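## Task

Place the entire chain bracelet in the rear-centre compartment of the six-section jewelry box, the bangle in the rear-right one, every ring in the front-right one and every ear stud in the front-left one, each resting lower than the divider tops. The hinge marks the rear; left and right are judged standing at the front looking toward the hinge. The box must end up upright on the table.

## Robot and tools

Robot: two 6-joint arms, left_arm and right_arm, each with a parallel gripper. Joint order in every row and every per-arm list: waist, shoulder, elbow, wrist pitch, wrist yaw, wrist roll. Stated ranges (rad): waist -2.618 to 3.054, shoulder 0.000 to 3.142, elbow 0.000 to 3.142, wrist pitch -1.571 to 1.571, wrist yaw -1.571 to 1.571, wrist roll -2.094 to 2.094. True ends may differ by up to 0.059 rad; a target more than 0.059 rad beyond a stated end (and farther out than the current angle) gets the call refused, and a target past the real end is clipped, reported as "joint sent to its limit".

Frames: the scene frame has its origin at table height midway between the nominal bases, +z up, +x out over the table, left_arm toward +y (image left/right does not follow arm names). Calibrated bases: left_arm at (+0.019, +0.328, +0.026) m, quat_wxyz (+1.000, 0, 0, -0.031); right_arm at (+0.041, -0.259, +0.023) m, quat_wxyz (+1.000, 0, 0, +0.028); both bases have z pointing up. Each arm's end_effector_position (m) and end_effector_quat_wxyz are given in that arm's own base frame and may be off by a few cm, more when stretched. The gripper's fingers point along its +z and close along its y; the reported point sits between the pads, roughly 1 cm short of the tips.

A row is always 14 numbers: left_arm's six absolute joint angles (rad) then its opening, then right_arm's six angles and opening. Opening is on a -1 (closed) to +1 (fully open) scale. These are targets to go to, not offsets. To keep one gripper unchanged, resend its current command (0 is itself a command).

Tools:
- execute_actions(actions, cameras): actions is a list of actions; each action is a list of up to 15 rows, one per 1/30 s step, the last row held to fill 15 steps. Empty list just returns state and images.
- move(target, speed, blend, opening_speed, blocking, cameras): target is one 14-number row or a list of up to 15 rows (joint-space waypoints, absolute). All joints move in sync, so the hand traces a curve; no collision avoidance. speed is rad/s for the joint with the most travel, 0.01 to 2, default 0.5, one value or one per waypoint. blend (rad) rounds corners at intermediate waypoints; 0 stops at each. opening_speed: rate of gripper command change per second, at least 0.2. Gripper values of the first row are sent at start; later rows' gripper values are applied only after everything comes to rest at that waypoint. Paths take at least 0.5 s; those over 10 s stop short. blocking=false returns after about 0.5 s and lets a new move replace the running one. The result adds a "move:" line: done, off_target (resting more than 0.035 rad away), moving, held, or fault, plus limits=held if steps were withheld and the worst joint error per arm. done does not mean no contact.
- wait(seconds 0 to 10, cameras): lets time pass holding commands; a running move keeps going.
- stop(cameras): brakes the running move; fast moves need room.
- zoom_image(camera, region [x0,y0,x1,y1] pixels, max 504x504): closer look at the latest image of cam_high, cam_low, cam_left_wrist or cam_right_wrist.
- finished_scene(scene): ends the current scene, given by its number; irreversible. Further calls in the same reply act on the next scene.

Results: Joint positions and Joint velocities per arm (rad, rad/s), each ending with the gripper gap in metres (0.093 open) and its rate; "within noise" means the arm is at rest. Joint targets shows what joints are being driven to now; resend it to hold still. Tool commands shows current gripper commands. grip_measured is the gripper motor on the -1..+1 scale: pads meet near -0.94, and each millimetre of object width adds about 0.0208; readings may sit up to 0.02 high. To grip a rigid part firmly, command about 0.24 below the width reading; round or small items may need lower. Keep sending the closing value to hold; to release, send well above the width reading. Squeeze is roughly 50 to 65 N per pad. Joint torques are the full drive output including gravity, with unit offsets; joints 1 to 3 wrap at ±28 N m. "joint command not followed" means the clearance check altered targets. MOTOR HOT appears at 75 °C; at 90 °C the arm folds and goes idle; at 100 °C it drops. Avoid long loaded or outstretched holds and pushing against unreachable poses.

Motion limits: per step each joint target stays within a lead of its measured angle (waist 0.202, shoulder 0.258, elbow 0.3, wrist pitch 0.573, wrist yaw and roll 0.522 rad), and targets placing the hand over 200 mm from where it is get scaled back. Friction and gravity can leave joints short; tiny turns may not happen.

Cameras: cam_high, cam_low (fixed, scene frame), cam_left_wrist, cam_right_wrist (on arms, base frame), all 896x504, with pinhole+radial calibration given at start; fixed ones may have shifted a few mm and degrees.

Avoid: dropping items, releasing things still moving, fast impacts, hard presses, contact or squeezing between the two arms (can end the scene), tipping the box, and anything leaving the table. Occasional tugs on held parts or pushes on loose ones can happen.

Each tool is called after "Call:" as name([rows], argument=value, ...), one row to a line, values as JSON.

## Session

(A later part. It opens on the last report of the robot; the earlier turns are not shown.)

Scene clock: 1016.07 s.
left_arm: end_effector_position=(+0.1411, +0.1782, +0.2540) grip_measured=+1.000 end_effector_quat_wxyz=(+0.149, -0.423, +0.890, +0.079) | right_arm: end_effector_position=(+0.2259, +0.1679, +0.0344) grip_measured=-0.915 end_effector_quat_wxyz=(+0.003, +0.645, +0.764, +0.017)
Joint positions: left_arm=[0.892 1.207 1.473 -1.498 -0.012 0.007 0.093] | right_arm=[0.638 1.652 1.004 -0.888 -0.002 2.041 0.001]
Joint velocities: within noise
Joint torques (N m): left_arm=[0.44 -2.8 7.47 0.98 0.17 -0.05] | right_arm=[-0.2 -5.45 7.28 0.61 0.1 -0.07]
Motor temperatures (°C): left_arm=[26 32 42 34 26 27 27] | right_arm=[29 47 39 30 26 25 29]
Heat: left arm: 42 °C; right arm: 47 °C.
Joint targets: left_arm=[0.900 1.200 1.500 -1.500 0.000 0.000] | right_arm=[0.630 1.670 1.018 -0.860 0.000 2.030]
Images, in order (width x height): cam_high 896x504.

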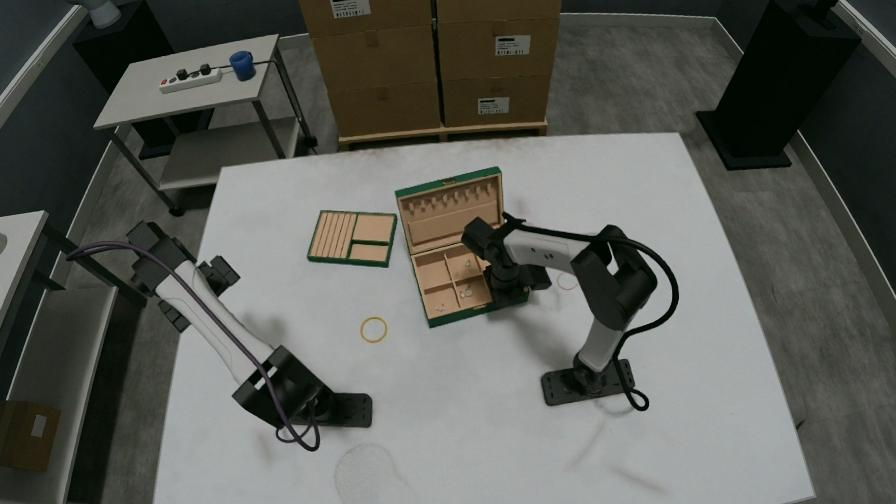

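Call:
move(target=[0.9,1.2,1.5,-1.5,0,0,1,0.50,1.66,1.01,-0.86,0,1.92,-1], speed=0.15, cameras=["cam_high"])

Call:
zoom_image(camera="cam_high", region=[435, 240, 495, 300])

Call:
execute_actions([
  [[0.9,1.2,1.5,-1.5,0,0,1,0.52,1.66,1.01,-0.86,0,1.94,-1],[0.9,1.2,1.5,-1.5,0,0,1,0.533,1.66,1.01,-0.86,0,1.95,-1],[0.9,1.2,1.5,-1.5,0,0,1,0.556,1.66,1.01,-0.86,0,1.97,-1],[0.9,1.2,1.5,-1.5,0,0,1,0.587,1.66,1.01,-0.86,0,2.00,-1],[0.9,1.2,1.5,-1.5,0,0,1,0.62,1.66,1.01,-0.86,0,2.03,-1],[0.9,1.2,1.5,-1.5,0,0,1,0.638,1.66,1.01,-0.86,0,2.045,-1]],
], cameras=["cam_high"])

Call:
zoom_image(camera="cam_high", region=[435, 240, 495, 300])

Scene clock: 1043.20 s.
left_arm: end_effector_position=(+0.1411, +0.1782, +0.2540) grip_measured=+1.000 end_effector_quat_wxyz=(+0.149, -0.423, +0.890, +0.079) | right_arm: end_effector_position=(+0.2467, +0.1420, +0.0345) grip_measured=-0.915 end_effector_quat_wxyz=(+0.006, +0.636, +0.771, +0.024)
Joint positions: left_arm=[0.892 1.207 1.473 -1.498 -0.012 0.007 0.093] | right_arm=[0.519 1.652 1.004 -0.875 -0.005 1.898 0.001]
Joint velocities: within noise
Joint torques (N m): left_arm=[0.43 -2.81 7.45 0.98 0.17 -0.05] | right_arm=[-1.17 -6.45 6.56 0.51 0.13 0.26]
Motor temperatures (°C): left_arm=[26 32 42 34 26 27 27] | right_arm=[29 46 40 30 26 25 29]
Heat: left arm: 42 °C; right arm: 46 °C.
Joint targets: left_arm=[0.900 1.200 1.500 -1.500 0.000 0.000] | right_arm=[0.500 1.660 1.010 -0.860 0.000 1.920]
move: done
Images, in order (width x height): cam_high 896x504.

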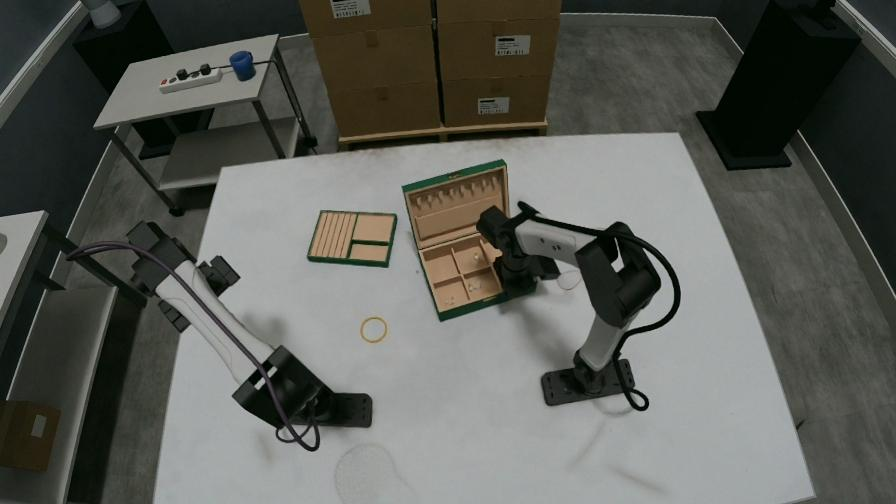

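Scaled by 8.400 from the camera's 896x504 image, which has a finer 1280x720 frame.

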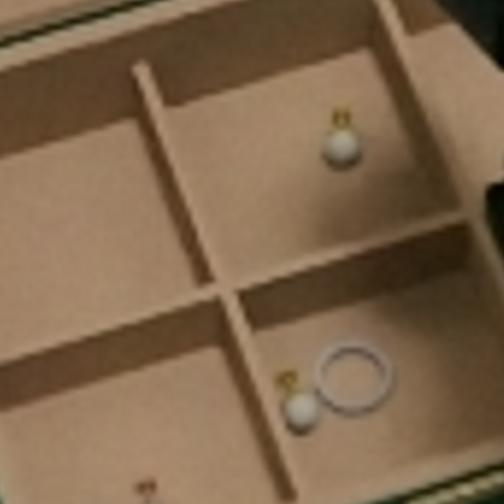

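Scene clock: 1043.90 s.
left_arm: end_effector_position=(+0.1411, +0.1782, +0.2540) grip_measured=+1.000 end_effector_quat_wxyz=(+0.149, -0.423, +0.890, +0.079) | right_arm: end_effector_position=(+0.2316, +0.1664, +0.0346) grip_measured=-0.915 end_effector_quat_wxyz=(+0.011, +0.646, +0.763, +0.023)
Joint positions: left_arm=[0.892 1.207 1.473 -1.498 -0.012 0.007 0.093] | right_arm=[0.629 1.652 1.004 -0.873 0.01 2.035 0.001]
Joint velocities: within noise
Joint torques (N m): left_arm=[0.43 -2.81 7.45 0.98 0.17 -0.05] | right_arm=[1.22 -6.43 6.56 0.48 -0.02 0.15]
Motor temperatures (°C): left_arm=[26 32 42 34 26 27 27] | right_arm=[29 46 40 30 26 25 29]
Heat: left arm: 42 °C; right arm: 46 °C.
Joint targets: left_arm=[0.900 1.200 1.500 -1.500 0.000 0.000] | right_arm=[0.638 1.660 1.010 -0.860 0.000 2.045]
Images, in order (width x height): cam_high 896x504.

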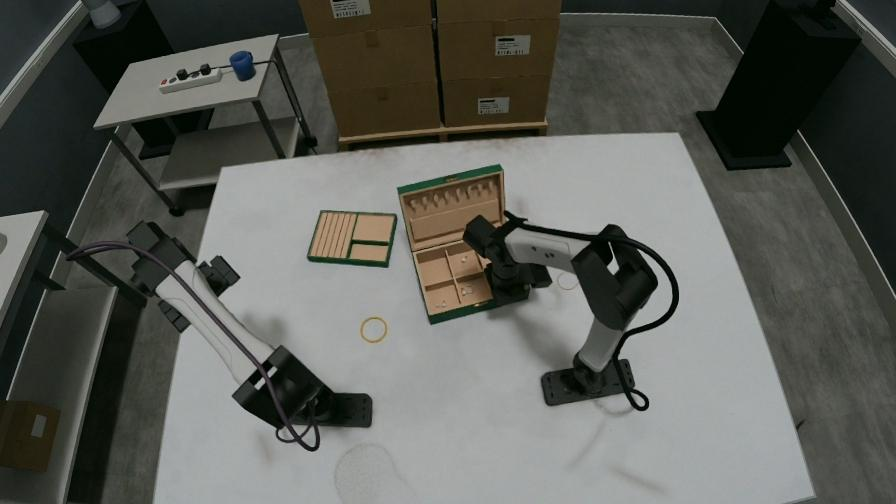

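Scaled by 8.400 from the camera's 896x504 image, which has a finer 1280x720 frame.

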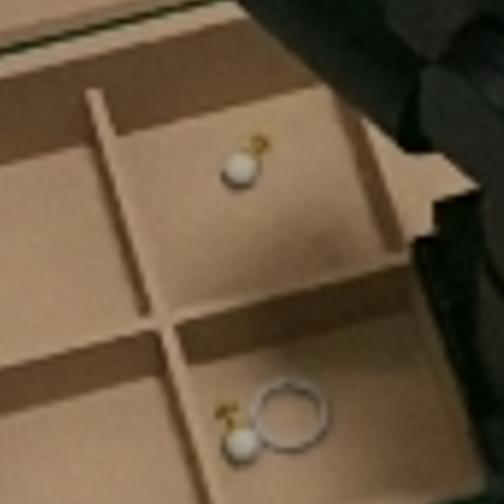

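Call:
move([
  [0.9,1.2,1.5,-1.5,0,0,1,0.629,1.655,1.004,-0.87,0,2.04,-0.3],
  [0.9,1.2,1.5,-1.5,0,0,1,0.629,1.6,1.2,-1.17,0,2.04,-0.3],
  [0.9,1.2,1.5,-1.5,0,0,1,0.629,1.6,1.2,-1.17,0,-1.107,-0.3],
], speed=[0.5,0.6,1.5], cameras=["cam_right_wrist"])

Scene clock: 1103.77 s.
left_arm: end_effector_position=(+0.1411, +0.1782, +0.2540) grip_measured=+1.000 end_effector_quat_wxyz=(+0.149, -0.423, +0.890, +0.079) | right_arm: end_effector_position=(+0.2238, +0.1618, +0.0867) grip_measured=-0.302 end_effector_quat_wxyz=(+0.008, +0.759, -0.651, +0.002)
Joint positions: left_arm=[0.892 1.207 1.473 -1.498 -0.012 0.007 0.093] | right_arm=[0.631 1.616 1.184 -1.153 0.007 -1.094 0.031]
Joint velocities: within noise
Joint torques (N m): left_arm=[0.44 -2.81 7.46 0.98 0.17 -0.05] | right_arm=[0.35 -8.77 7.86 0.11 -0.11 -0.05]
Motor temperatures (°C): left_arm=[26 32 42 34 26 27 27] | right_arm=[29 46 41 29 26 25 30]
Heat: left arm: 42 °C; right arm: 46 °C.
Joint targets: left_arm=[0.900 1.200 1.500 -1.500 0.000 0.000] | right_arm=[0.629 1.600 1.200 -1.170 0.000 -1.107]
move: done
camera_calibration:
cam_right_wrist: T_world_to_cam=[[0.986936, 0.159899, -0.019755, -0.245736], [0.151821, -0.881939, 0.446244, 0.109342], [0.0539314, -0.443413, -0.894693, 0.213726], [0, 0, 0, 1]] pos_world=[0.214399, 0.230495, 0.137571]
Images, in order (width x height): cam_right_wrist 896x504.

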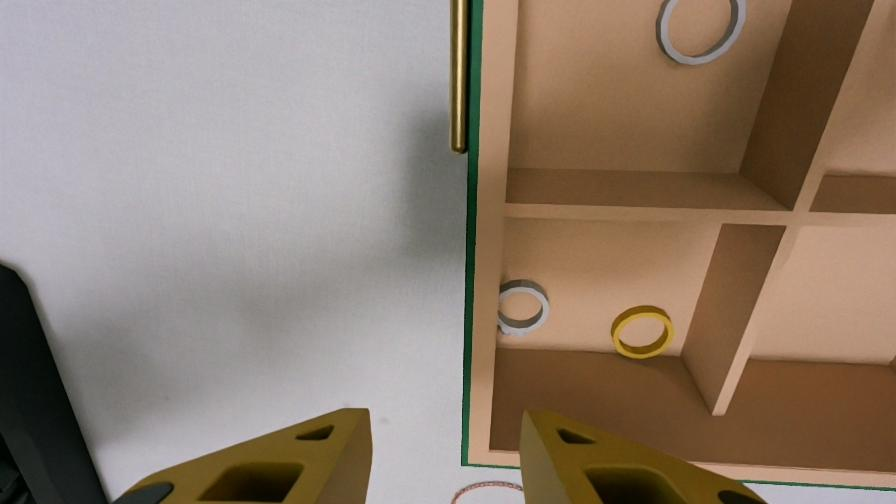

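Call:
move([
  [0.9,1.2,1.5,-1.5,0,0,1,0.625,1.63,1.09,-1.0,0,-1.107,-0.3],
  [0.9,1.2,1.5,-1.5,0,0,1,0.625,1.667,1.008,-0.857,0,-1.107,-0.3],
  [0.9,1.2,1.5,-1.5,0,0,1,0.625,1.667,1.008,-0.857,0,-1.107,-1],
], speed=[0.5,0.3,0.3], blend=[0.03,0,0], opening_speed=0.8, cameras=["cam_right_wrist"])

Scene clock: 1123.63 s.
left_arm: end_effector_position=(+0.1411, +0.1782, +0.2540) grip_measured=+1.000 end_effector_quat_wxyz=(+0.149, -0.423, +0.890, +0.079) | right_arm: end_effector_position=(+0.2316, +0.1684, +0.0362) grip_measured=-0.901 end_effector_quat_wxyz=(-0.024, +0.760, -0.650, +0.007)
Joint positions: left_arm=[0.892 1.207 1.473 -1.498 -0.012 0.007 0.093] | right_arm=[0.631 1.654 1.014 -0.881 0.003 -1.096 0.002]
Joint velocities: within noise
Joint torques (N m): left_arm=[0.44 -2.8 7.46 0.98 0.17 -0.05] | right_arm=[0.02 -6.12 5.55 0.67 -0.07 -0.07]
Motor temperatures (°C): left_arm=[26 32 42 34 26 27 27] | right_arm=[29 49 42 29 26 25 29]
Heat: left arm: 42 °C; right arm: 49 °C.
Joint targets: left_arm=[0.900 1.200 1.500 -1.500 0.000 0.000] | right_arm=[0.625 1.667 1.008 -0.857 0.000 -1.107]
move: done
camera_calibration:
cam_right_wrist: T_world_to_cam=[[0.986352, 0.160778, 0.0355012, -0.257499], [0.131633, -0.899527, 0.416562, 0.145213], [0.0989084, -0.406203, -0.908414, 0.154823], [0, 0, 0, 1]] pos_world=[0.219556, 0.234913, 0.0892945]
Images, in order (width x height): cam_right_wrist 896x504.

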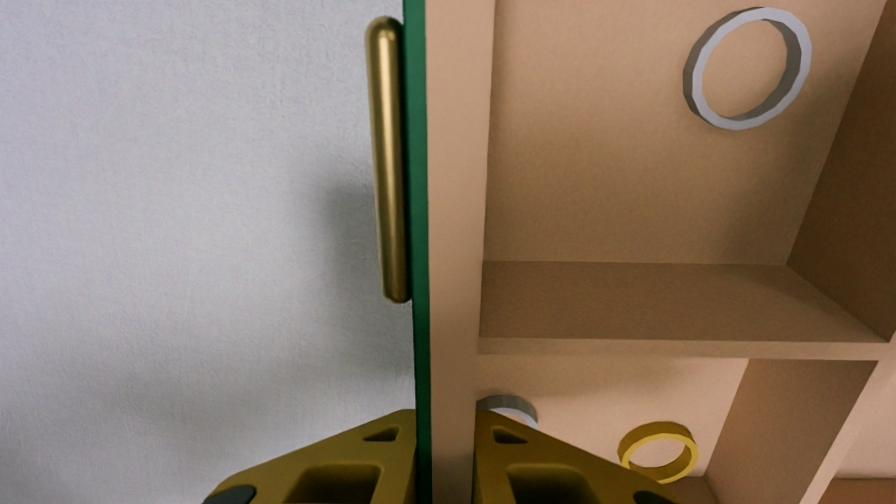

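Call:
move(target=[0.9,1.2,1.5,-1.5,0,0,1,0.95,1.667,1.008,-0.857,0,-0.36,-1], speed=0.25, cameras=["cam_high"])

Scene clock: 1133.47 s.
left_arm: end_effector_position=(+0.1411, +0.1782, +0.2540) grip_measured=+1.000 end_effector_quat_wxyz=(+0.149, -0.423, +0.890, +0.079) | right_arm: end_effector_position=(+0.1718, +0.2317, +0.0363) grip_measured=-0.916 end_effector_quat_wxyz=(+0.029, -0.612, +0.790, +0.004)
Joint positions: left_arm=[0.892 1.207 1.473 -1.498 -0.012 0.007 0.093] | right_arm=[0.937 1.654 1.014 -0.872 0.008 -0.381 0.001]
Joint velocities: within noise
Joint torques (N m): left_arm=[0.43 -2.8 7.45 0.98 0.17 -0.06] | right_arm=[1.59 -6.16 5.6 0.64 -0.07 0.27]
Motor temperatures (°C): left_arm=[26 32 42 34 26 27 27] | right_arm=[29 48 41 29 26 25 29]
Heat: left arm: 42 °C; right arm: 48 °C.
Joint targets: left_arm=[0.900 1.200 1.500 -1.500 0.000 0.000] | right_arm=[0.950 1.667 1.008 -0.857 0.000 -0.360]
move: done
Images, in order (width x height): cam_high 896x504.

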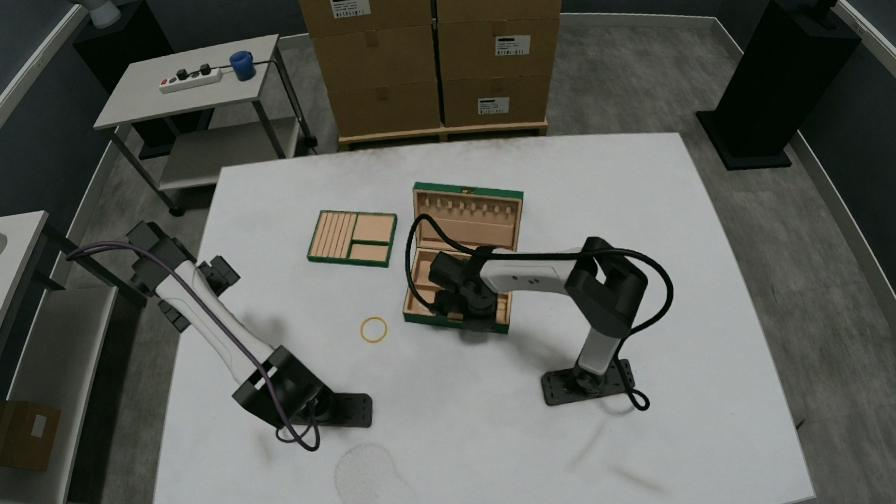

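Call:
move([
  [0.9,1.2,1.5,-1.5,0,0,1,0.95,1.667,1.008,-0.857,0,0.05,-1],
  [0.9,1.2,1.5,-1.5,0,0,1,0.95,1.667,1.008,-0.857,0,0.05,-0.3],
  [0.9,1.2,1.5,-1.5,0,0,1,0.93,1.61,1.2,-1.17,0,0.05,-0.3],
  [0.9,1.2,1.5,-1.5,0,0,1,0.85,1.70,1.77,-1.45,0,-0.3,-0.5],
], speed=[0.25,0.3,0.5,0.8], cameras=["cam_high","cam_right_wrist"])

Scene clock: 1145.40 s.
left_arm: end_effector_position=(+0.1411, +0.1782, +0.2540) grip_measured=+1.000 end_effector_quat_wxyz=(+0.149, -0.423, +0.890, +0.079) | right_arm: end_effector_position=(+0.2230, +0.2577, +0.2155) grip_measured=-0.498 end_effector_quat_wxyz=(+0.100, -0.538, +0.836, +0.031)
Joint positions: left_arm=[0.892 1.207 1.473 -1.498 -0.012 0.007 0.093] | right_arm=[0.855 1.685 1.754 -1.43 -0.005 -0.288 0.021]
Joint velocities: within noise
Joint torques (N m): left_arm=[0.43 -2.8 7.46 0.98 0.17 -0.05] | right_arm=[0.03 -6.78 8.2 0.61 0.04 -0.07]
Motor temperatures (°C): left_arm=[26 32 42 34 26 27 27] | right_arm=[29 48 41 29 26 25 29]
Heat: left arm: 42 °C; right arm: 48 °C.
Joint targets: left_arm=[0.900 1.200 1.500 -1.500 0.000 0.000] | right_arm=[0.850 1.700 1.770 -1.450 0.000 -0.300]
move: done; target 2's new numbers were sent with right_arm's wrist roll 0.055 rad from that target
camera_calibration:
cam_right_wrist: T_world_to_cam=[[0.910413, -0.411112, 0.046197, -0.107736], [-0.409337, -0.879005, 0.244528, 0.304411], [-0.0599211, -0.241532, -0.968541, 0.360763], [0, 0, 0, 1]] pos_world=[0.244309, 0.310422, 0.279954]
Images, in order (width x height): cam_high 896x504, cam_right_wrist 896x504.

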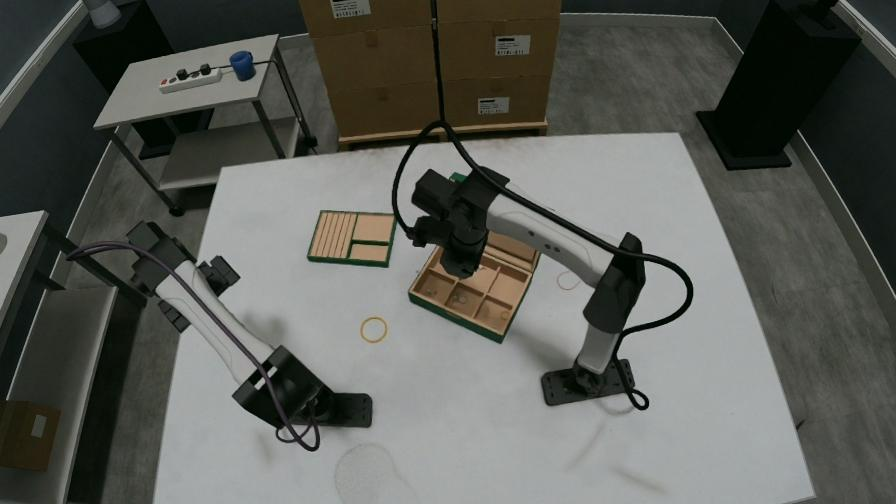

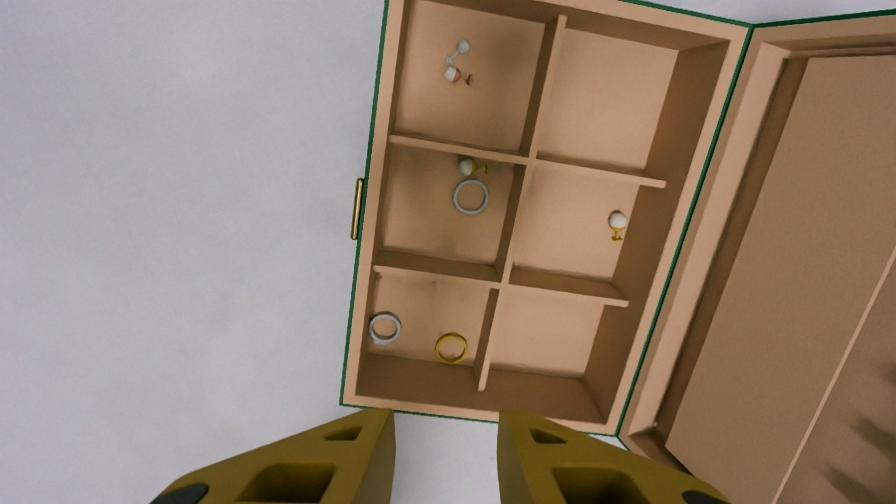

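Call:
move([
  [0.9,1.2,1.5,-1.5,0,0,1,0.945,1.62,1.15,-1.1,0,0.0,-0.3],
  [0.9,1.2,1.5,-1.5,0,0,1,0.945,1.667,1.008,-0.85,0,0.0,-0.3],
  [0.9,1.2,1.5,-1.5,0,0,1,0.945,1.667,1.008,-0.85,0,0.0,-1],
], speed=[0.8,0.3,0.3], blend=[0.03,0,0], opening_speed=0.8, cameras=["cam_right_wrist"])

Scene clock: 1177.73 s.
left_arm: end_effector_position=(+0.1411, +0.1782, +0.2540) grip_measured=+1.000 end_effector_quat_wxyz=(+0.149, -0.423, +0.890, +0.079) | right_arm: end_effector_position=(+0.1688, +0.2376, +0.0377) grip_measured=-0.901 end_effector_quat_wxyz=(+0.028, -0.460, +0.887, +0.022)
Joint positions: left_arm=[0.892 1.207 1.473 -1.498 -0.012 0.007 0.093] | right_arm=[0.945 1.653 1.018 -0.865 -0.015 -0.013 0.002]
Joint velocities: within noise
Joint torques (N m): left_arm=[0.43 -2.8 7.46 0.98 0.17 -0.05] | right_arm=[0.54 -6.09 5.29 0.67 0.16 0.18]
Motor temperatures (°C): left_arm=[26 32 42 34 26 27 27] | right_arm=[29 47 41 29 26 25 29]
Heat: left arm: 42 °C; right arm: 47 °C.
Joint targets: left_arm=[0.900 1.200 1.500 -1.500 0.000 0.000] | right_arm=[0.945 1.667 1.008 -0.850 0.000 0.000]
move: done
camera_calibration:
cam_right_wrist: T_world_to_cam=[[0.822026, -0.568955, -0.0237366, -0.0033921], [-0.521422, -0.768796, 0.370232, 0.295998], [-0.228894, -0.291963, -0.928636, 0.219436], [0, 0, 0, 1]] pos_world=[0.207356, 0.289699, 0.0941081]
Images, in order (width x height): cam_right_wrist 896x504.

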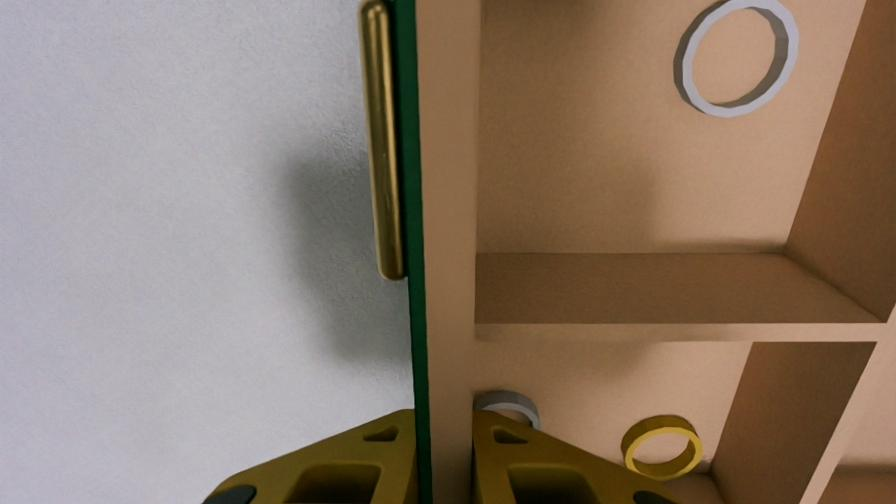

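Call:
execute_actions([
  [[0.9,1.2,1.5,-1.5,0,0,1,0.955,1.667,1.008,-0.85,0,0,-1],[0.9,1.2,1.5,-1.5,0,0,1,0.970,1.667,1.008,-0.85,0,0.015,-1],[0.9,1.2,1.5,-1.5,0,0,1,0.995,1.667,1.008,-0.85,0,0.04,-1],[0.9,1.2,1.5,-1.5,0,0,1,1.025,1.667,1.008,-0.85,0,0.07,-1],[0.9,1.2,1.5,-1.5,0,0,1,1.060,1.667,1.008,-0.85,0,0.105,-1],[0.9,1.2,1.5,-1.5,0,0,1,1.090,1.667,1.008,-0.85,0,0.135,-1]],
], cameras=["cam_high"])

Call:
zoom_image(camera="cam_high", region=[400, 230, 560, 350])

Scene clock: 1195.17 s.
left_arm: end_effector_position=(+0.1411, +0.1782, +0.2540) grip_measured=+1.000 end_effector_quat_wxyz=(+0.149, -0.423, +0.890, +0.079) | right_arm: end_effector_position=(+0.1380, +0.2577, +0.0375) grip_measured=-0.917 end_effector_quat_wxyz=(+0.033, -0.465, +0.884, +0.017)
Joint positions: left_arm=[0.892 1.207 1.473 -1.498 -0.012 0.007 0.093] | right_arm=[1.084 1.654 1.018 -0.861 0.008 0.115 0.001]
Joint velocities: within noise
Joint torques (N m): left_arm=[0.44 -2.81 7.46 0.98 0.17 -0.05] | right_arm=[1.03 -6.15 5.3 0.64 -0.04 0.26]
Motor temperatures (°C): left_arm=[26 32 42 34 26 27 27] | right_arm=[29 46 41 29 26 25 29]
Heat: left arm: 42 °C; right arm: 46 °C.
Joint targets: left_arm=[0.900 1.200 1.500 -1.500 0.000 0.000] | right_arm=[1.090 1.667 1.008 -0.850 0.000 0.135]
Images, in order (width x height): cam_high 896x504.

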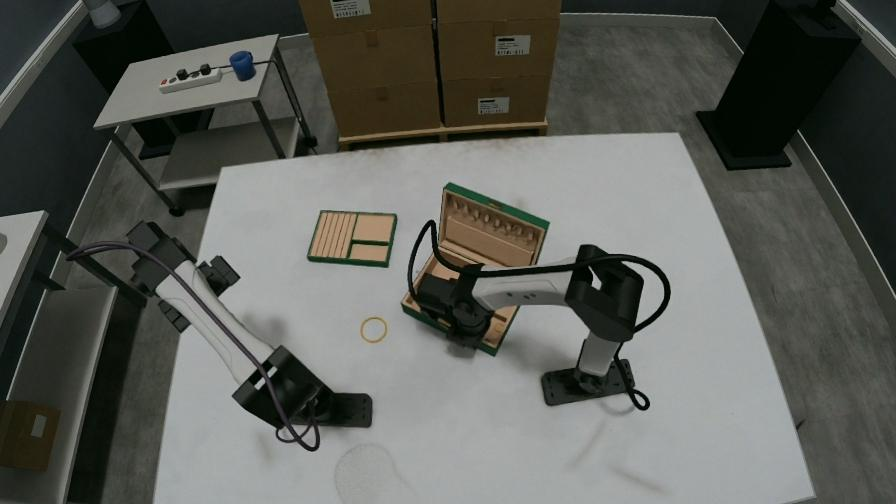

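Scaled by 3.150 from the camera's 896x504 image, which has a finer 1280x720 frame.

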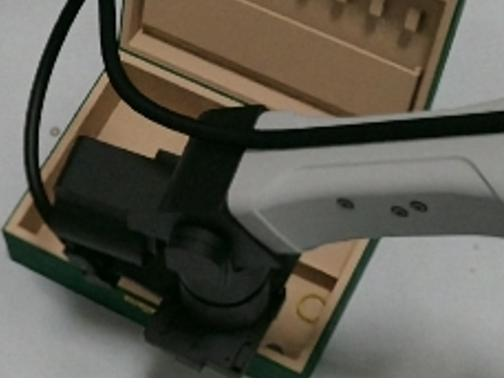

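Look.

Call:
move([
  [0.9,1.2,1.5,-1.5,0,0,1,1.084,1.66,1.015,-0.855,0,0.115,-0.3],
  [0.9,1.2,1.5,-1.5,0,0,1,1.08,1.61,1.2,-1.17,0,0.1,-0.3],
  [0.9,1.2,1.5,-1.5,0,0,1,0.95,1.70,1.77,-1.45,0,0,-0.5],
], speed=[0.3,0.5,0.8], cameras=["cam_right_wrist"])

Scene clock: 1205.30 s.
left_arm: end_effector_position=(+0.1411, +0.1782, +0.2540) grip_measured=+1.000 end_effector_quat_wxyz=(+0.149, -0.423, +0.890, +0.079) | right_arm: end_effector_position=(+0.1980, +0.2774, +0.2155) grip_measured=-0.498 end_effector_quat_wxyz=(+0.094, -0.451, +0.886, +0.046)
Joint positions: left_arm=[0.892 1.207 1.473 -1.498 -0.012 0.007 0.093] | right_arm=[0.954 1.685 1.754 -1.43 0.006 0.012 0.021]
Joint velocities: within noise
Joint torques (N m): left_arm=[0.43 -2.81 7.46 0.98 0.17 -0.05] | right_arm=[0.16 -6.76 8.21 0.6 -0.04 -0.06]
Motor temperatures (°C): left_arm=[26 32 42 34 26 27 27] | right_arm=[29 46 41 29 26 25 29]
Heat: left arm: 42 °C; right arm: 46 °C.
Joint targets: left_arm=[0.900 1.200 1.500 -1.500 0.000 0.000] | right_arm=[0.950 1.700 1.770 -1.450 0.000 0.000]
move: done
camera_calibration:
cam_right_wrist: T_world_to_cam=[[0.813262, -0.581874, -0.0051694, 0.000833671], [-0.564258, -0.790749, 0.237337, 0.319211], [-0.142188, -0.190101, -0.971414, 0.366659], [0, 0, 0, 1]] pos_world=[0.231574, 0.322603, 0.280421]
Images, in order (width x height): cam_right_wrist 896x504.

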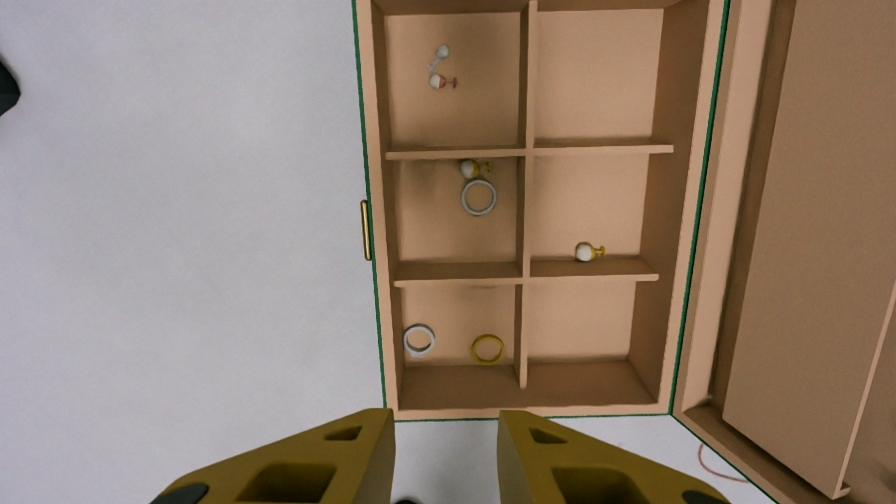

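Call:
execute_actions(actions=[], cameras=["cam_high","cam_right_wrist"])

Scene clock: 1255.10 s.
left_arm: end_effector_position=(+0.1411, +0.1782, +0.2540) grip_measured=+1.000 end_effector_quat_wxyz=(+0.149, -0.423, +0.890, +0.079) | right_arm: end_effector_position=(+0.1978, +0.2772, +0.2154) grip_measured=-0.498 end_effector_quat_wxyz=(+0.094, -0.451, +0.886, +0.046)
Joint positions: left_arm=[0.892 1.207 1.473 -1.498 -0.012 0.007 0.093] | right_arm=[0.954 1.685 1.754 -1.431 0.006 0.012 0.021]
Joint velocities: within noise
Joint torques (N m): left_arm=[0.44 -2.81 7.46 0.98 0.17 -0.05] | right_arm=[0.16 -6.76 8.2 0.62 -0.04 -0.07]
Motor temperatures (°C): left_arm=[26 32 42 34 26 27 27] | right_arm=[29 47 42 29 26 25 28]
Heat: left arm: 42 °C; right arm: 47 °C.
Joint targets: left_arm=[0.900 1.200 1.500 -1.500 0.000 0.000] | right_arm=[0.950 1.700 1.770 -1.450 0.000 0.000]
Tool commands: left_gripper/opening=+1.0 right_gripper/opening=-0.5
camera_calibration:
cam_right_wrist: T_world_to_cam=[[0.813259, -0.581879, -0.00516448, 0.000833164], [-0.5641, -0.790527, 0.238449, 0.318629], [-0.142831, -0.191008, -0.971141, 0.366858], [0, 0, 0, 1]] pos_world=[0.23146, 0.322442, 0.280299]
Images, in order (width x height): cam_high 896x504, cam_right_wrist 896x504.

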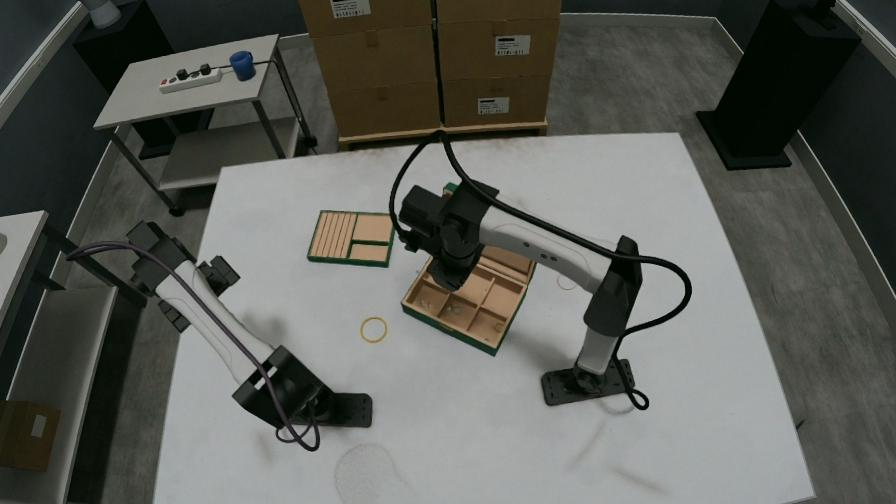

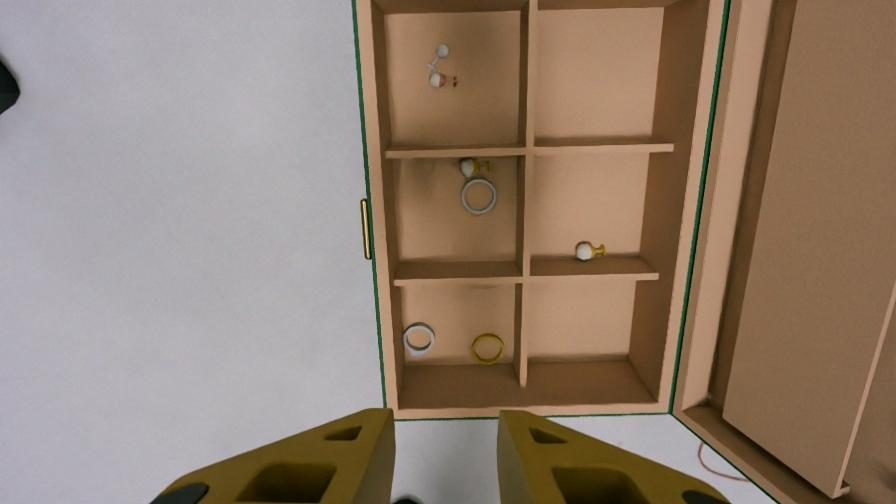

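Call:
move([
  [0.9,1.2,1.5,-1.5,0,0,1,1.002,1.945,1.456,-1.08,0.2,0.05,-1],
  [0.9,1.2,1.5,-1.5,0,0,1,1.002,2.0,1.345,-0.915,0.2,0.05,-1],
], speed=[0.6,0.12], cameras=["cam_high","cam_right_wrist"])

Call:
zoom_image(camera="cam_high", region=[390, 240, 540, 360])

Scene clock: 1321.97 s.
left_arm: end_effector_position=(+0.1411, +0.1782, +0.2540) grip_measured=+1.000 end_effector_quat_wxyz=(+0.149, -0.423, +0.890, +0.079) | right_arm: end_effector_position=(+0.2233, +0.2860, +0.0207) grip_measured=-0.973 end_effector_quat_wxyz=(+0.052, -0.459, +0.883, -0.081)
Joint positions: left_arm=[0.892 1.207 1.473 -1.498 -0.012 0.007 0.093] | right_arm=[0.997 1.983 1.354 -0.933 0.192 0.038 0]
Joint velocities: within noise
Joint torques (N m): left_arm=[0.44 -2.8 7.46 0.98 0.17 -0.05] | right_arm=[0.94 -8.87 5.2 0.55 0.24 0.18]
Motor temperatures (°C): left_arm=[26 32 43 34 26 27 27] | right_arm=[29 47 43 29 26 25 28]
Heat: left arm: 43 °C; right arm: 47 °C.
Joint targets: left_arm=[0.900 1.200 1.500 -1.500 0.000 0.000] | right_arm=[1.002 2.000 1.345 -0.915 0.200 0.050]
move: done
camera_calibration:
cam_right_wrist: T_world_to_cam=[[0.80737, -0.561729, 0.180597, -0.024057], [-0.580507, -0.701383, 0.413611, 0.36093], [-0.10567, -0.438775, -0.892362, 0.243992], [0, 0, 0, 1]] pos_world=[0.254728, 0.346694, 0.0727893]
Images, in order (width x height): cam_high 896x504, cam_right_wrist 896x504.

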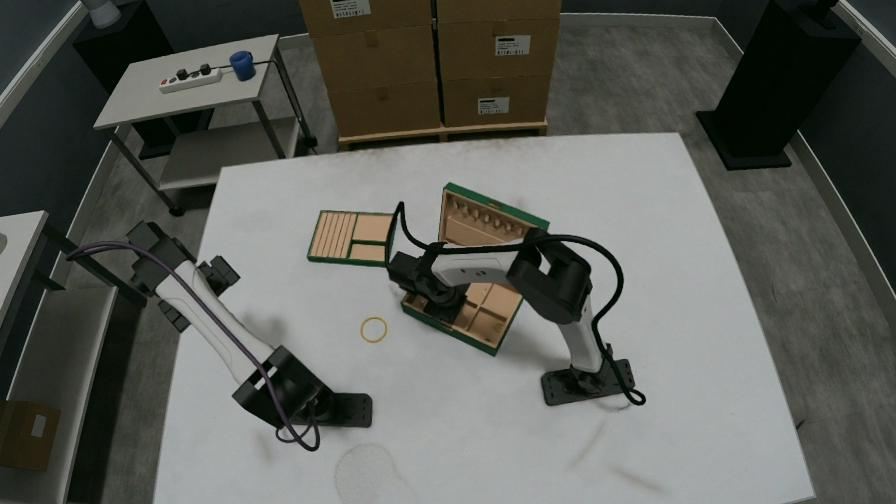

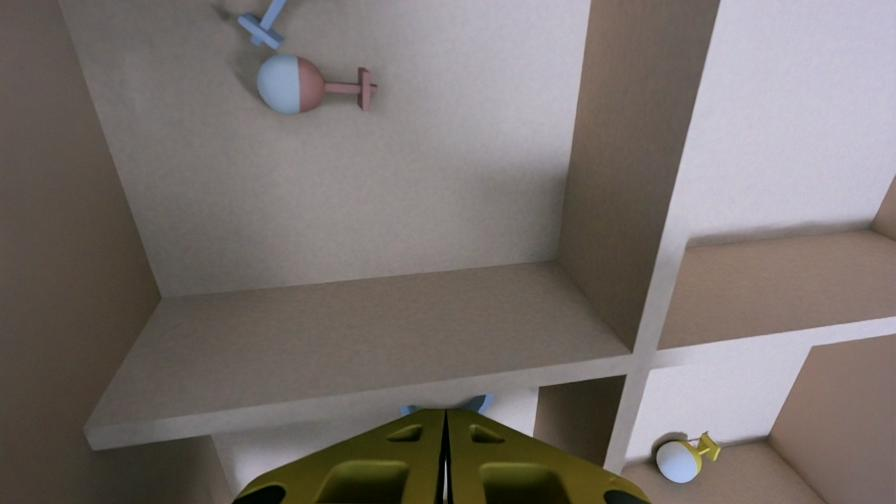

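Scaled by 3.360 from the camera's 896x504 image, which has a finer 1280x720 frame.

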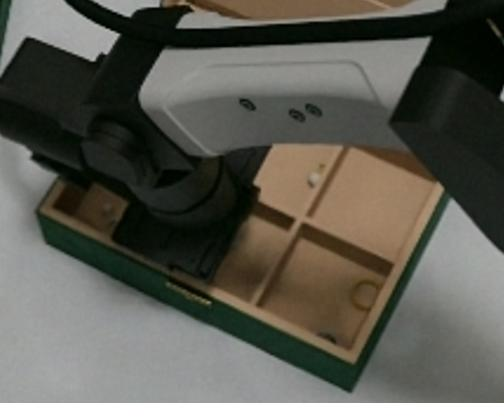

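Call:
move(target=[0.9,1.2,1.5,-1.5,0,0,1,1.002,2.022,1.318,-0.868,0.2,0.05,-1], speed=0.1, cameras=["cam_right_wrist"])

Scene clock: 1336.07 s.
left_arm: end_effector_position=(+0.1411, +0.1782, +0.2540) grip_measured=+1.000 end_effector_quat_wxyz=(+0.149, -0.423, +0.890, +0.079) | right_arm: end_effector_position=(+0.2228, +0.2849, +0.0085) grip_measured=-0.973 end_effector_quat_wxyz=(+0.049, -0.459, +0.883, -0.083)
Joint positions: left_arm=[0.892 1.207 1.473 -1.498 -0.012 0.007 0.093] | right_arm=[0.997 2.002 1.33 -0.895 0.193 0.038 0]
Joint velocities: within noise
Joint torques (N m): left_arm=[0.43 -2.8 7.46 0.98 0.17 -0.05] | right_arm=[0.94 -8.75 4.86 0.65 0.21 0.18]
Motor temperatures (°C): left_arm=[26 32 43 34 26 27 27] | right_arm=[29 48 43 29 26 25 28]
Heat: left arm: 43 °C; right arm: 48 °C.
Joint targets: left_arm=[0.900 1.200 1.500 -1.500 0.000 0.000] | right_arm=[1.002 2.022 1.318 -0.868 0.200 0.050]
move: done
camera_calibration:
cam_right_wrist: T_world_to_cam=[[0.807755, -0.560751, 0.181909, -0.0224582], [-0.579619, -0.69912, 0.418656, 0.364031], [-0.107585, -0.443609, -0.889739, 0.234373], [0, 0, 0, 1]] pos_world=[0.254355, 0.345878, 0.0602124]
Images, in order (width x height): cam_right_wrist 896x504.

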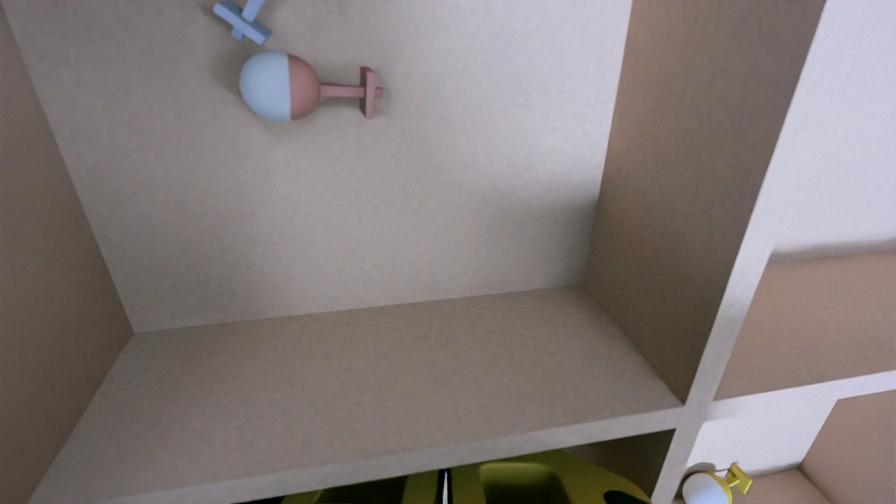

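Call:
move([
  [0.9,1.2,1.5,-1.5,0,0,1,1.002,2.034,1.304,-0.842,0.2,0.05,-1],
  [0.9,1.2,1.5,-1.5,0,0,1,1.045,2.003,1.264,-0.831,0.2,0.05,-1],
], speed=0.1, cameras=["cam_right_wrist"])

Call:
move([
  [0.9,1.2,1.5,-1.5,0,0,1,1.045,1.92,1.39,-1.05,0.2,0.05,-0.6],
  [0.9,1.2,1.5,-1.5,0,0,1,0.95,1.70,1.77,-1.45,0,0,-0.5],
], speed=[0.4,0.6], blend=0.1, cameras=["cam_right_wrist"])

Scene clock: 1351.70 s.
left_arm: end_effector_position=(+0.1411, +0.1782, +0.2540) grip_measured=+1.000 end_effector_quat_wxyz=(+0.149, -0.423, +0.890, +0.079) | right_arm: end_effector_position=(+0.2200, +0.2859, +0.0066) grip_measured=-0.973 end_effector_quat_wxyz=(+0.073, -0.472, +0.873, -0.104)
Joint positions: left_arm=[0.892 1.207 1.473 -1.498 -0.012 0.007 0.093] | right_arm=[1.033 1.99 1.294 -0.856 0.254 0.039 0]
Joint velocities: within noise
Joint torques (N m): left_arm=[0.44 -2.81 7.46 0.98 0.17 -0.05] | right_arm=[1.51 -9.17 3.1 0.68 -0.36 0.17]
Motor temperatures (°C): left_arm=[26 32 43 34 26 27 27] | right_arm=[29 49 42 29 26 25 28]
Heat: left arm: 43 °C; right arm: 49 °C.
Joint targets: left_arm=[0.900 1.200 1.500 -1.500 0.000 0.000] | right_arm=[1.045 2.003 1.264 -0.831 0.200 0.050]
move: off_target (right_arm); right_arm: the wrist yaw is farthest, 0.054 rad from its target
camera_calibration:
cam_right_wrist: T_world_to_cam=[[0.813749, -0.529076, 0.240608, -0.0300387], [-0.579886, -0.71105, 0.397669, 0.367536], [-0.039313, -0.463128, -0.885419, 0.223393], [0, 0, 0, 1]] pos_world=[0.246355, 0.348903, 0.0588666]
Images, in order (width x height): cam_right_wrist 896x504.

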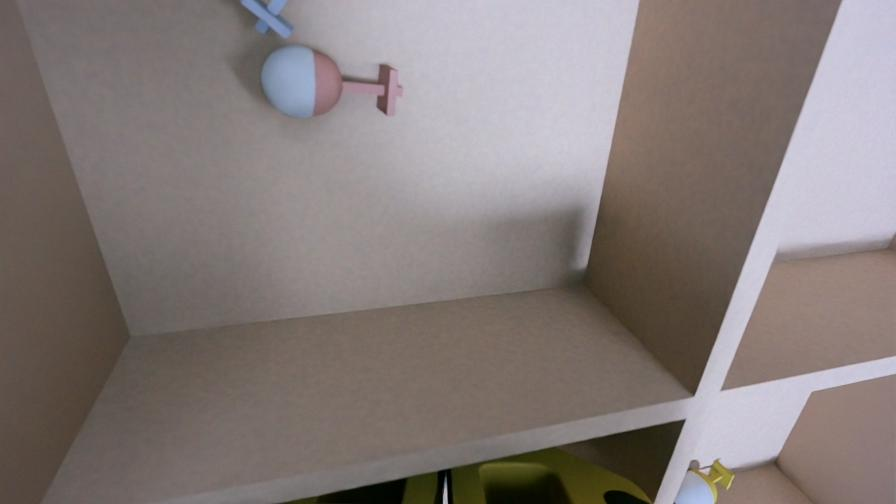

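Scene clock: 1354.20 s.
left_arm: end_effector_position=(+0.1411, +0.1782, +0.2540) grip_measured=+1.000 end_effector_quat_wxyz=(+0.149, -0.423, +0.890, +0.079) | right_arm: end_effector_position=(+0.1998, +0.2797, +0.2097) grip_measured=-0.502 end_effector_quat_wxyz=(+0.087, -0.452, +0.887, +0.041)
Joint positions: left_arm=[0.892 1.207 1.473 -1.498 -0.012 0.007 0.093] | right_arm=[0.955 1.707 1.758 -1.43 0.009 0.012 0.021]
Joint velocities: within noise
Joint torques (N m): left_arm=[0.43 -2.8 7.47 0.98 0.17 -0.06] | right_arm=[0.08 -9.1 7.77 0.58 -0.04 -0.08]
Motor temperatures (°C): left_arm=[26 32 43 34 26 27 27] | right_arm=[29 49 42 29 26 25 28]
Heat: left arm: 43 °C; right arm: 49 °C.
Joint targets: left_arm=[0.900 1.200 1.500 -1.500 0.000 0.000] | right_arm=[0.950 1.700 1.770 -1.450 0.000 0.000]
move: done
camera_calibration:
cam_right_wrist: T_world_to_cam=[[0.813365, -0.581748, -0.00247234, 0.0000075691], [-0.562108, -0.786986, 0.254337, 0.318396], [-0.149906, -0.205479, -0.967112, 0.366662], [0, 0, 0, 1]] pos_world=[0.233932, 0.325919, 0.273624]
Images, in order (width x height): cam_right_wrist 896x504.

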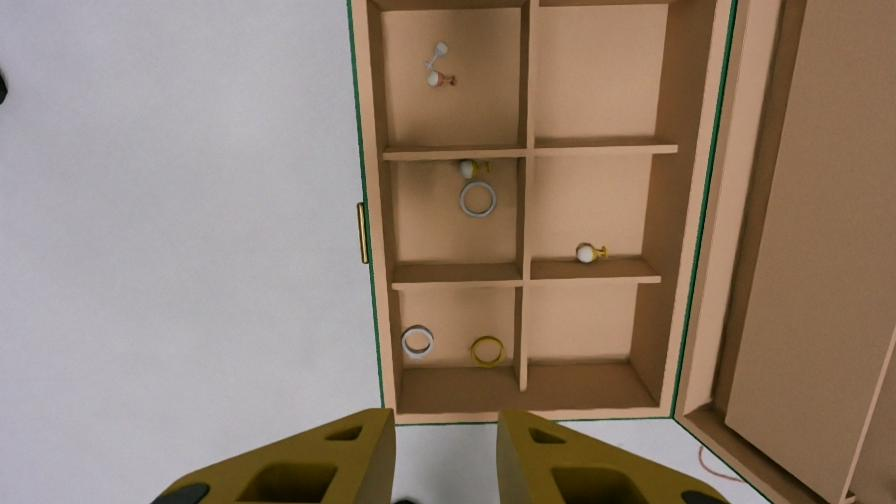

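Call:
move([
  [0.9,1.2,1.5,-1.5,0,0,1,1.002,1.945,1.456,-1.08,0.2,0.05,-1],
  [0.9,1.2,1.5,-1.5,0,0,1,1.002,2.022,1.318,-0.868,0.2,0.05,-1],
  [0.9,1.2,1.5,-1.5,0,0,1,1.002,2.032,1.307,-0.847,0.2,0.05,-1],
  [0.9,1.2,1.5,-1.5,0,0,1,1.055,2.003,1.266,-0.834,0.1,0.05,-1],
], speed=[0.6,0.2,0.1,0.15], blend=0.02, cameras=["cam_right_wrist"])

Call:
move([
  [0.9,1.2,1.5,-1.5,0,0,1,1.045,1.92,1.39,-1.05,0.1,0.05,-0.6],
  [0.9,1.2,1.5,-1.5,0,0,1,0.95,1.70,1.77,-1.45,0,0,-0.5],
], speed=[0.4,0.6], blend=0.1, cameras=["cam_right_wrist"])

Scene clock: 1374.40 s.
left_arm: end_effector_position=(+0.1411, +0.1782, +0.2540) grip_measured=+1.000 end_effector_quat_wxyz=(+0.149, -0.423, +0.890, +0.079) | right_arm: end_effector_position=(+0.2097, +0.2902, +0.0060) grip_measured=-0.973 end_effector_quat_wxyz=(+0.056, -0.474, +0.875, -0.082)
Joint positions: left_arm=[0.892 1.207 1.473 -1.498 -0.012 0.007 0.093] | right_arm=[1.038 1.986 1.295 -0.868 0.199 0.044 0]
Joint velocities: within noise
Joint torques (N m): left_arm=[0.43 -2.8 7.46 0.98 0.17 -0.05] | right_arm=[1.92 -8.85 3.17 0.74 -0.83 0.14]
Motor temperatures (°C): left_arm=[26 32 43 34 26 27 27] | right_arm=[29 50 43 29 26 25 28]
Heat: left arm: 43 °C; right arm: 50 °C.
Joint targets: left_arm=[0.900 1.200 1.500 -1.500 0.000 0.000] | right_arm=[1.055 2.003 1.266 -0.834 0.100 0.050]
move: off_target (right_arm); blend cut to 0.0105 rad at target 2, 0.0105 rad at target 3; right_arm: the wrist yaw is farthest, 0.099 rad from its target
camera_calibration:
cam_right_wrist: T_world_to_cam=[[0.825372, -0.532674, 0.187137, -0.0203012], [-0.558449, -0.721493, 0.409368, 0.36331], [-0.0830417, -0.442387, -0.892971, 0.227627], [0, 0, 0, 1]] pos_world=[0.238549, 0.352011, 0.0583364]
Images, in order (width x height): cam_right_wrist 896x504.

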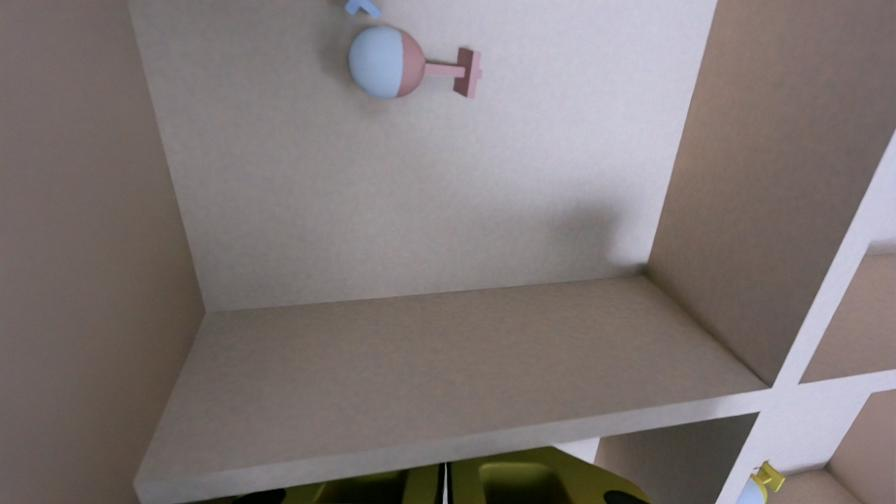

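Scene clock: 1376.90 s.
left_arm: end_effector_position=(+0.1411, +0.1782, +0.2540) grip_measured=+1.000 end_effector_quat_wxyz=(+0.149, -0.423, +0.890, +0.079) | right_arm: end_effector_position=(+0.1999, +0.2796, +0.2097) grip_measured=-0.502 end_effector_quat_wxyz=(+0.087, -0.452, +0.887, +0.041)
Joint positions: left_arm=[0.892 1.207 1.473 -1.498 -0.012 0.007 0.093] | right_arm=[0.954 1.707 1.758 -1.43 0.009 0.012 0.021]
Joint velocities: within noise
Joint torques (N m): left_arm=[0.44 -2.81 7.46 0.98 0.17 -0.05] | right_arm=[0.08 -9.07 7.76 0.59 -0.05 -0.07]
Motor temperatures (°C): left_arm=[26 32 43 34 26 27 27] | right_arm=[29 51 43 29 26 25 28]
Heat: left arm: 43 °C; right arm: 51 °C.
Joint targets: left_arm=[0.900 1.200 1.500 -1.500 0.000 0.000] | right_arm=[0.950 1.700 1.770 -1.450 0.000 0.000]
move: done
camera_calibration:
cam_right_wrist: T_world_to_cam=[[0.813143, -0.582058, -0.00247234, 0.000007569], [-0.562408, -0.786772, 0.254337, 0.318396], [-0.149984, -0.205422, -0.967112, 0.366662], [0, 0, 0, 1]] pos_world=[0.234056, 0.32583, 0.273624]
Images, in order (width x height): cam_right_wrist 896x504.

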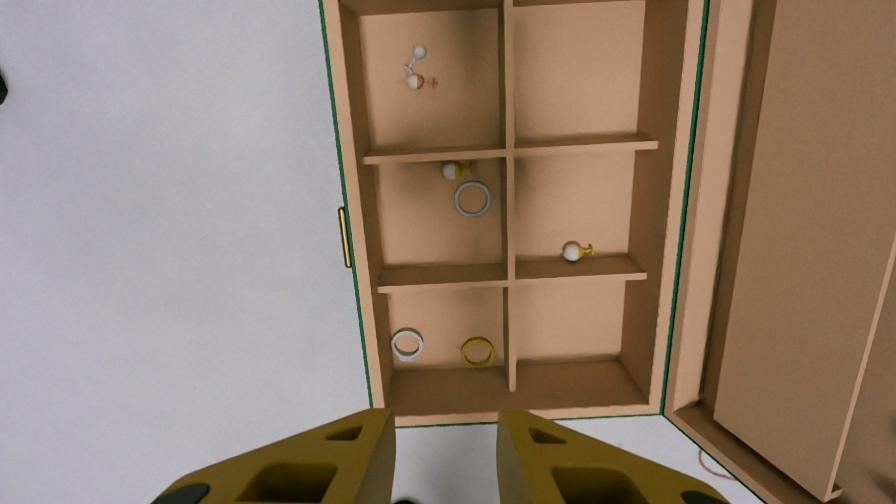

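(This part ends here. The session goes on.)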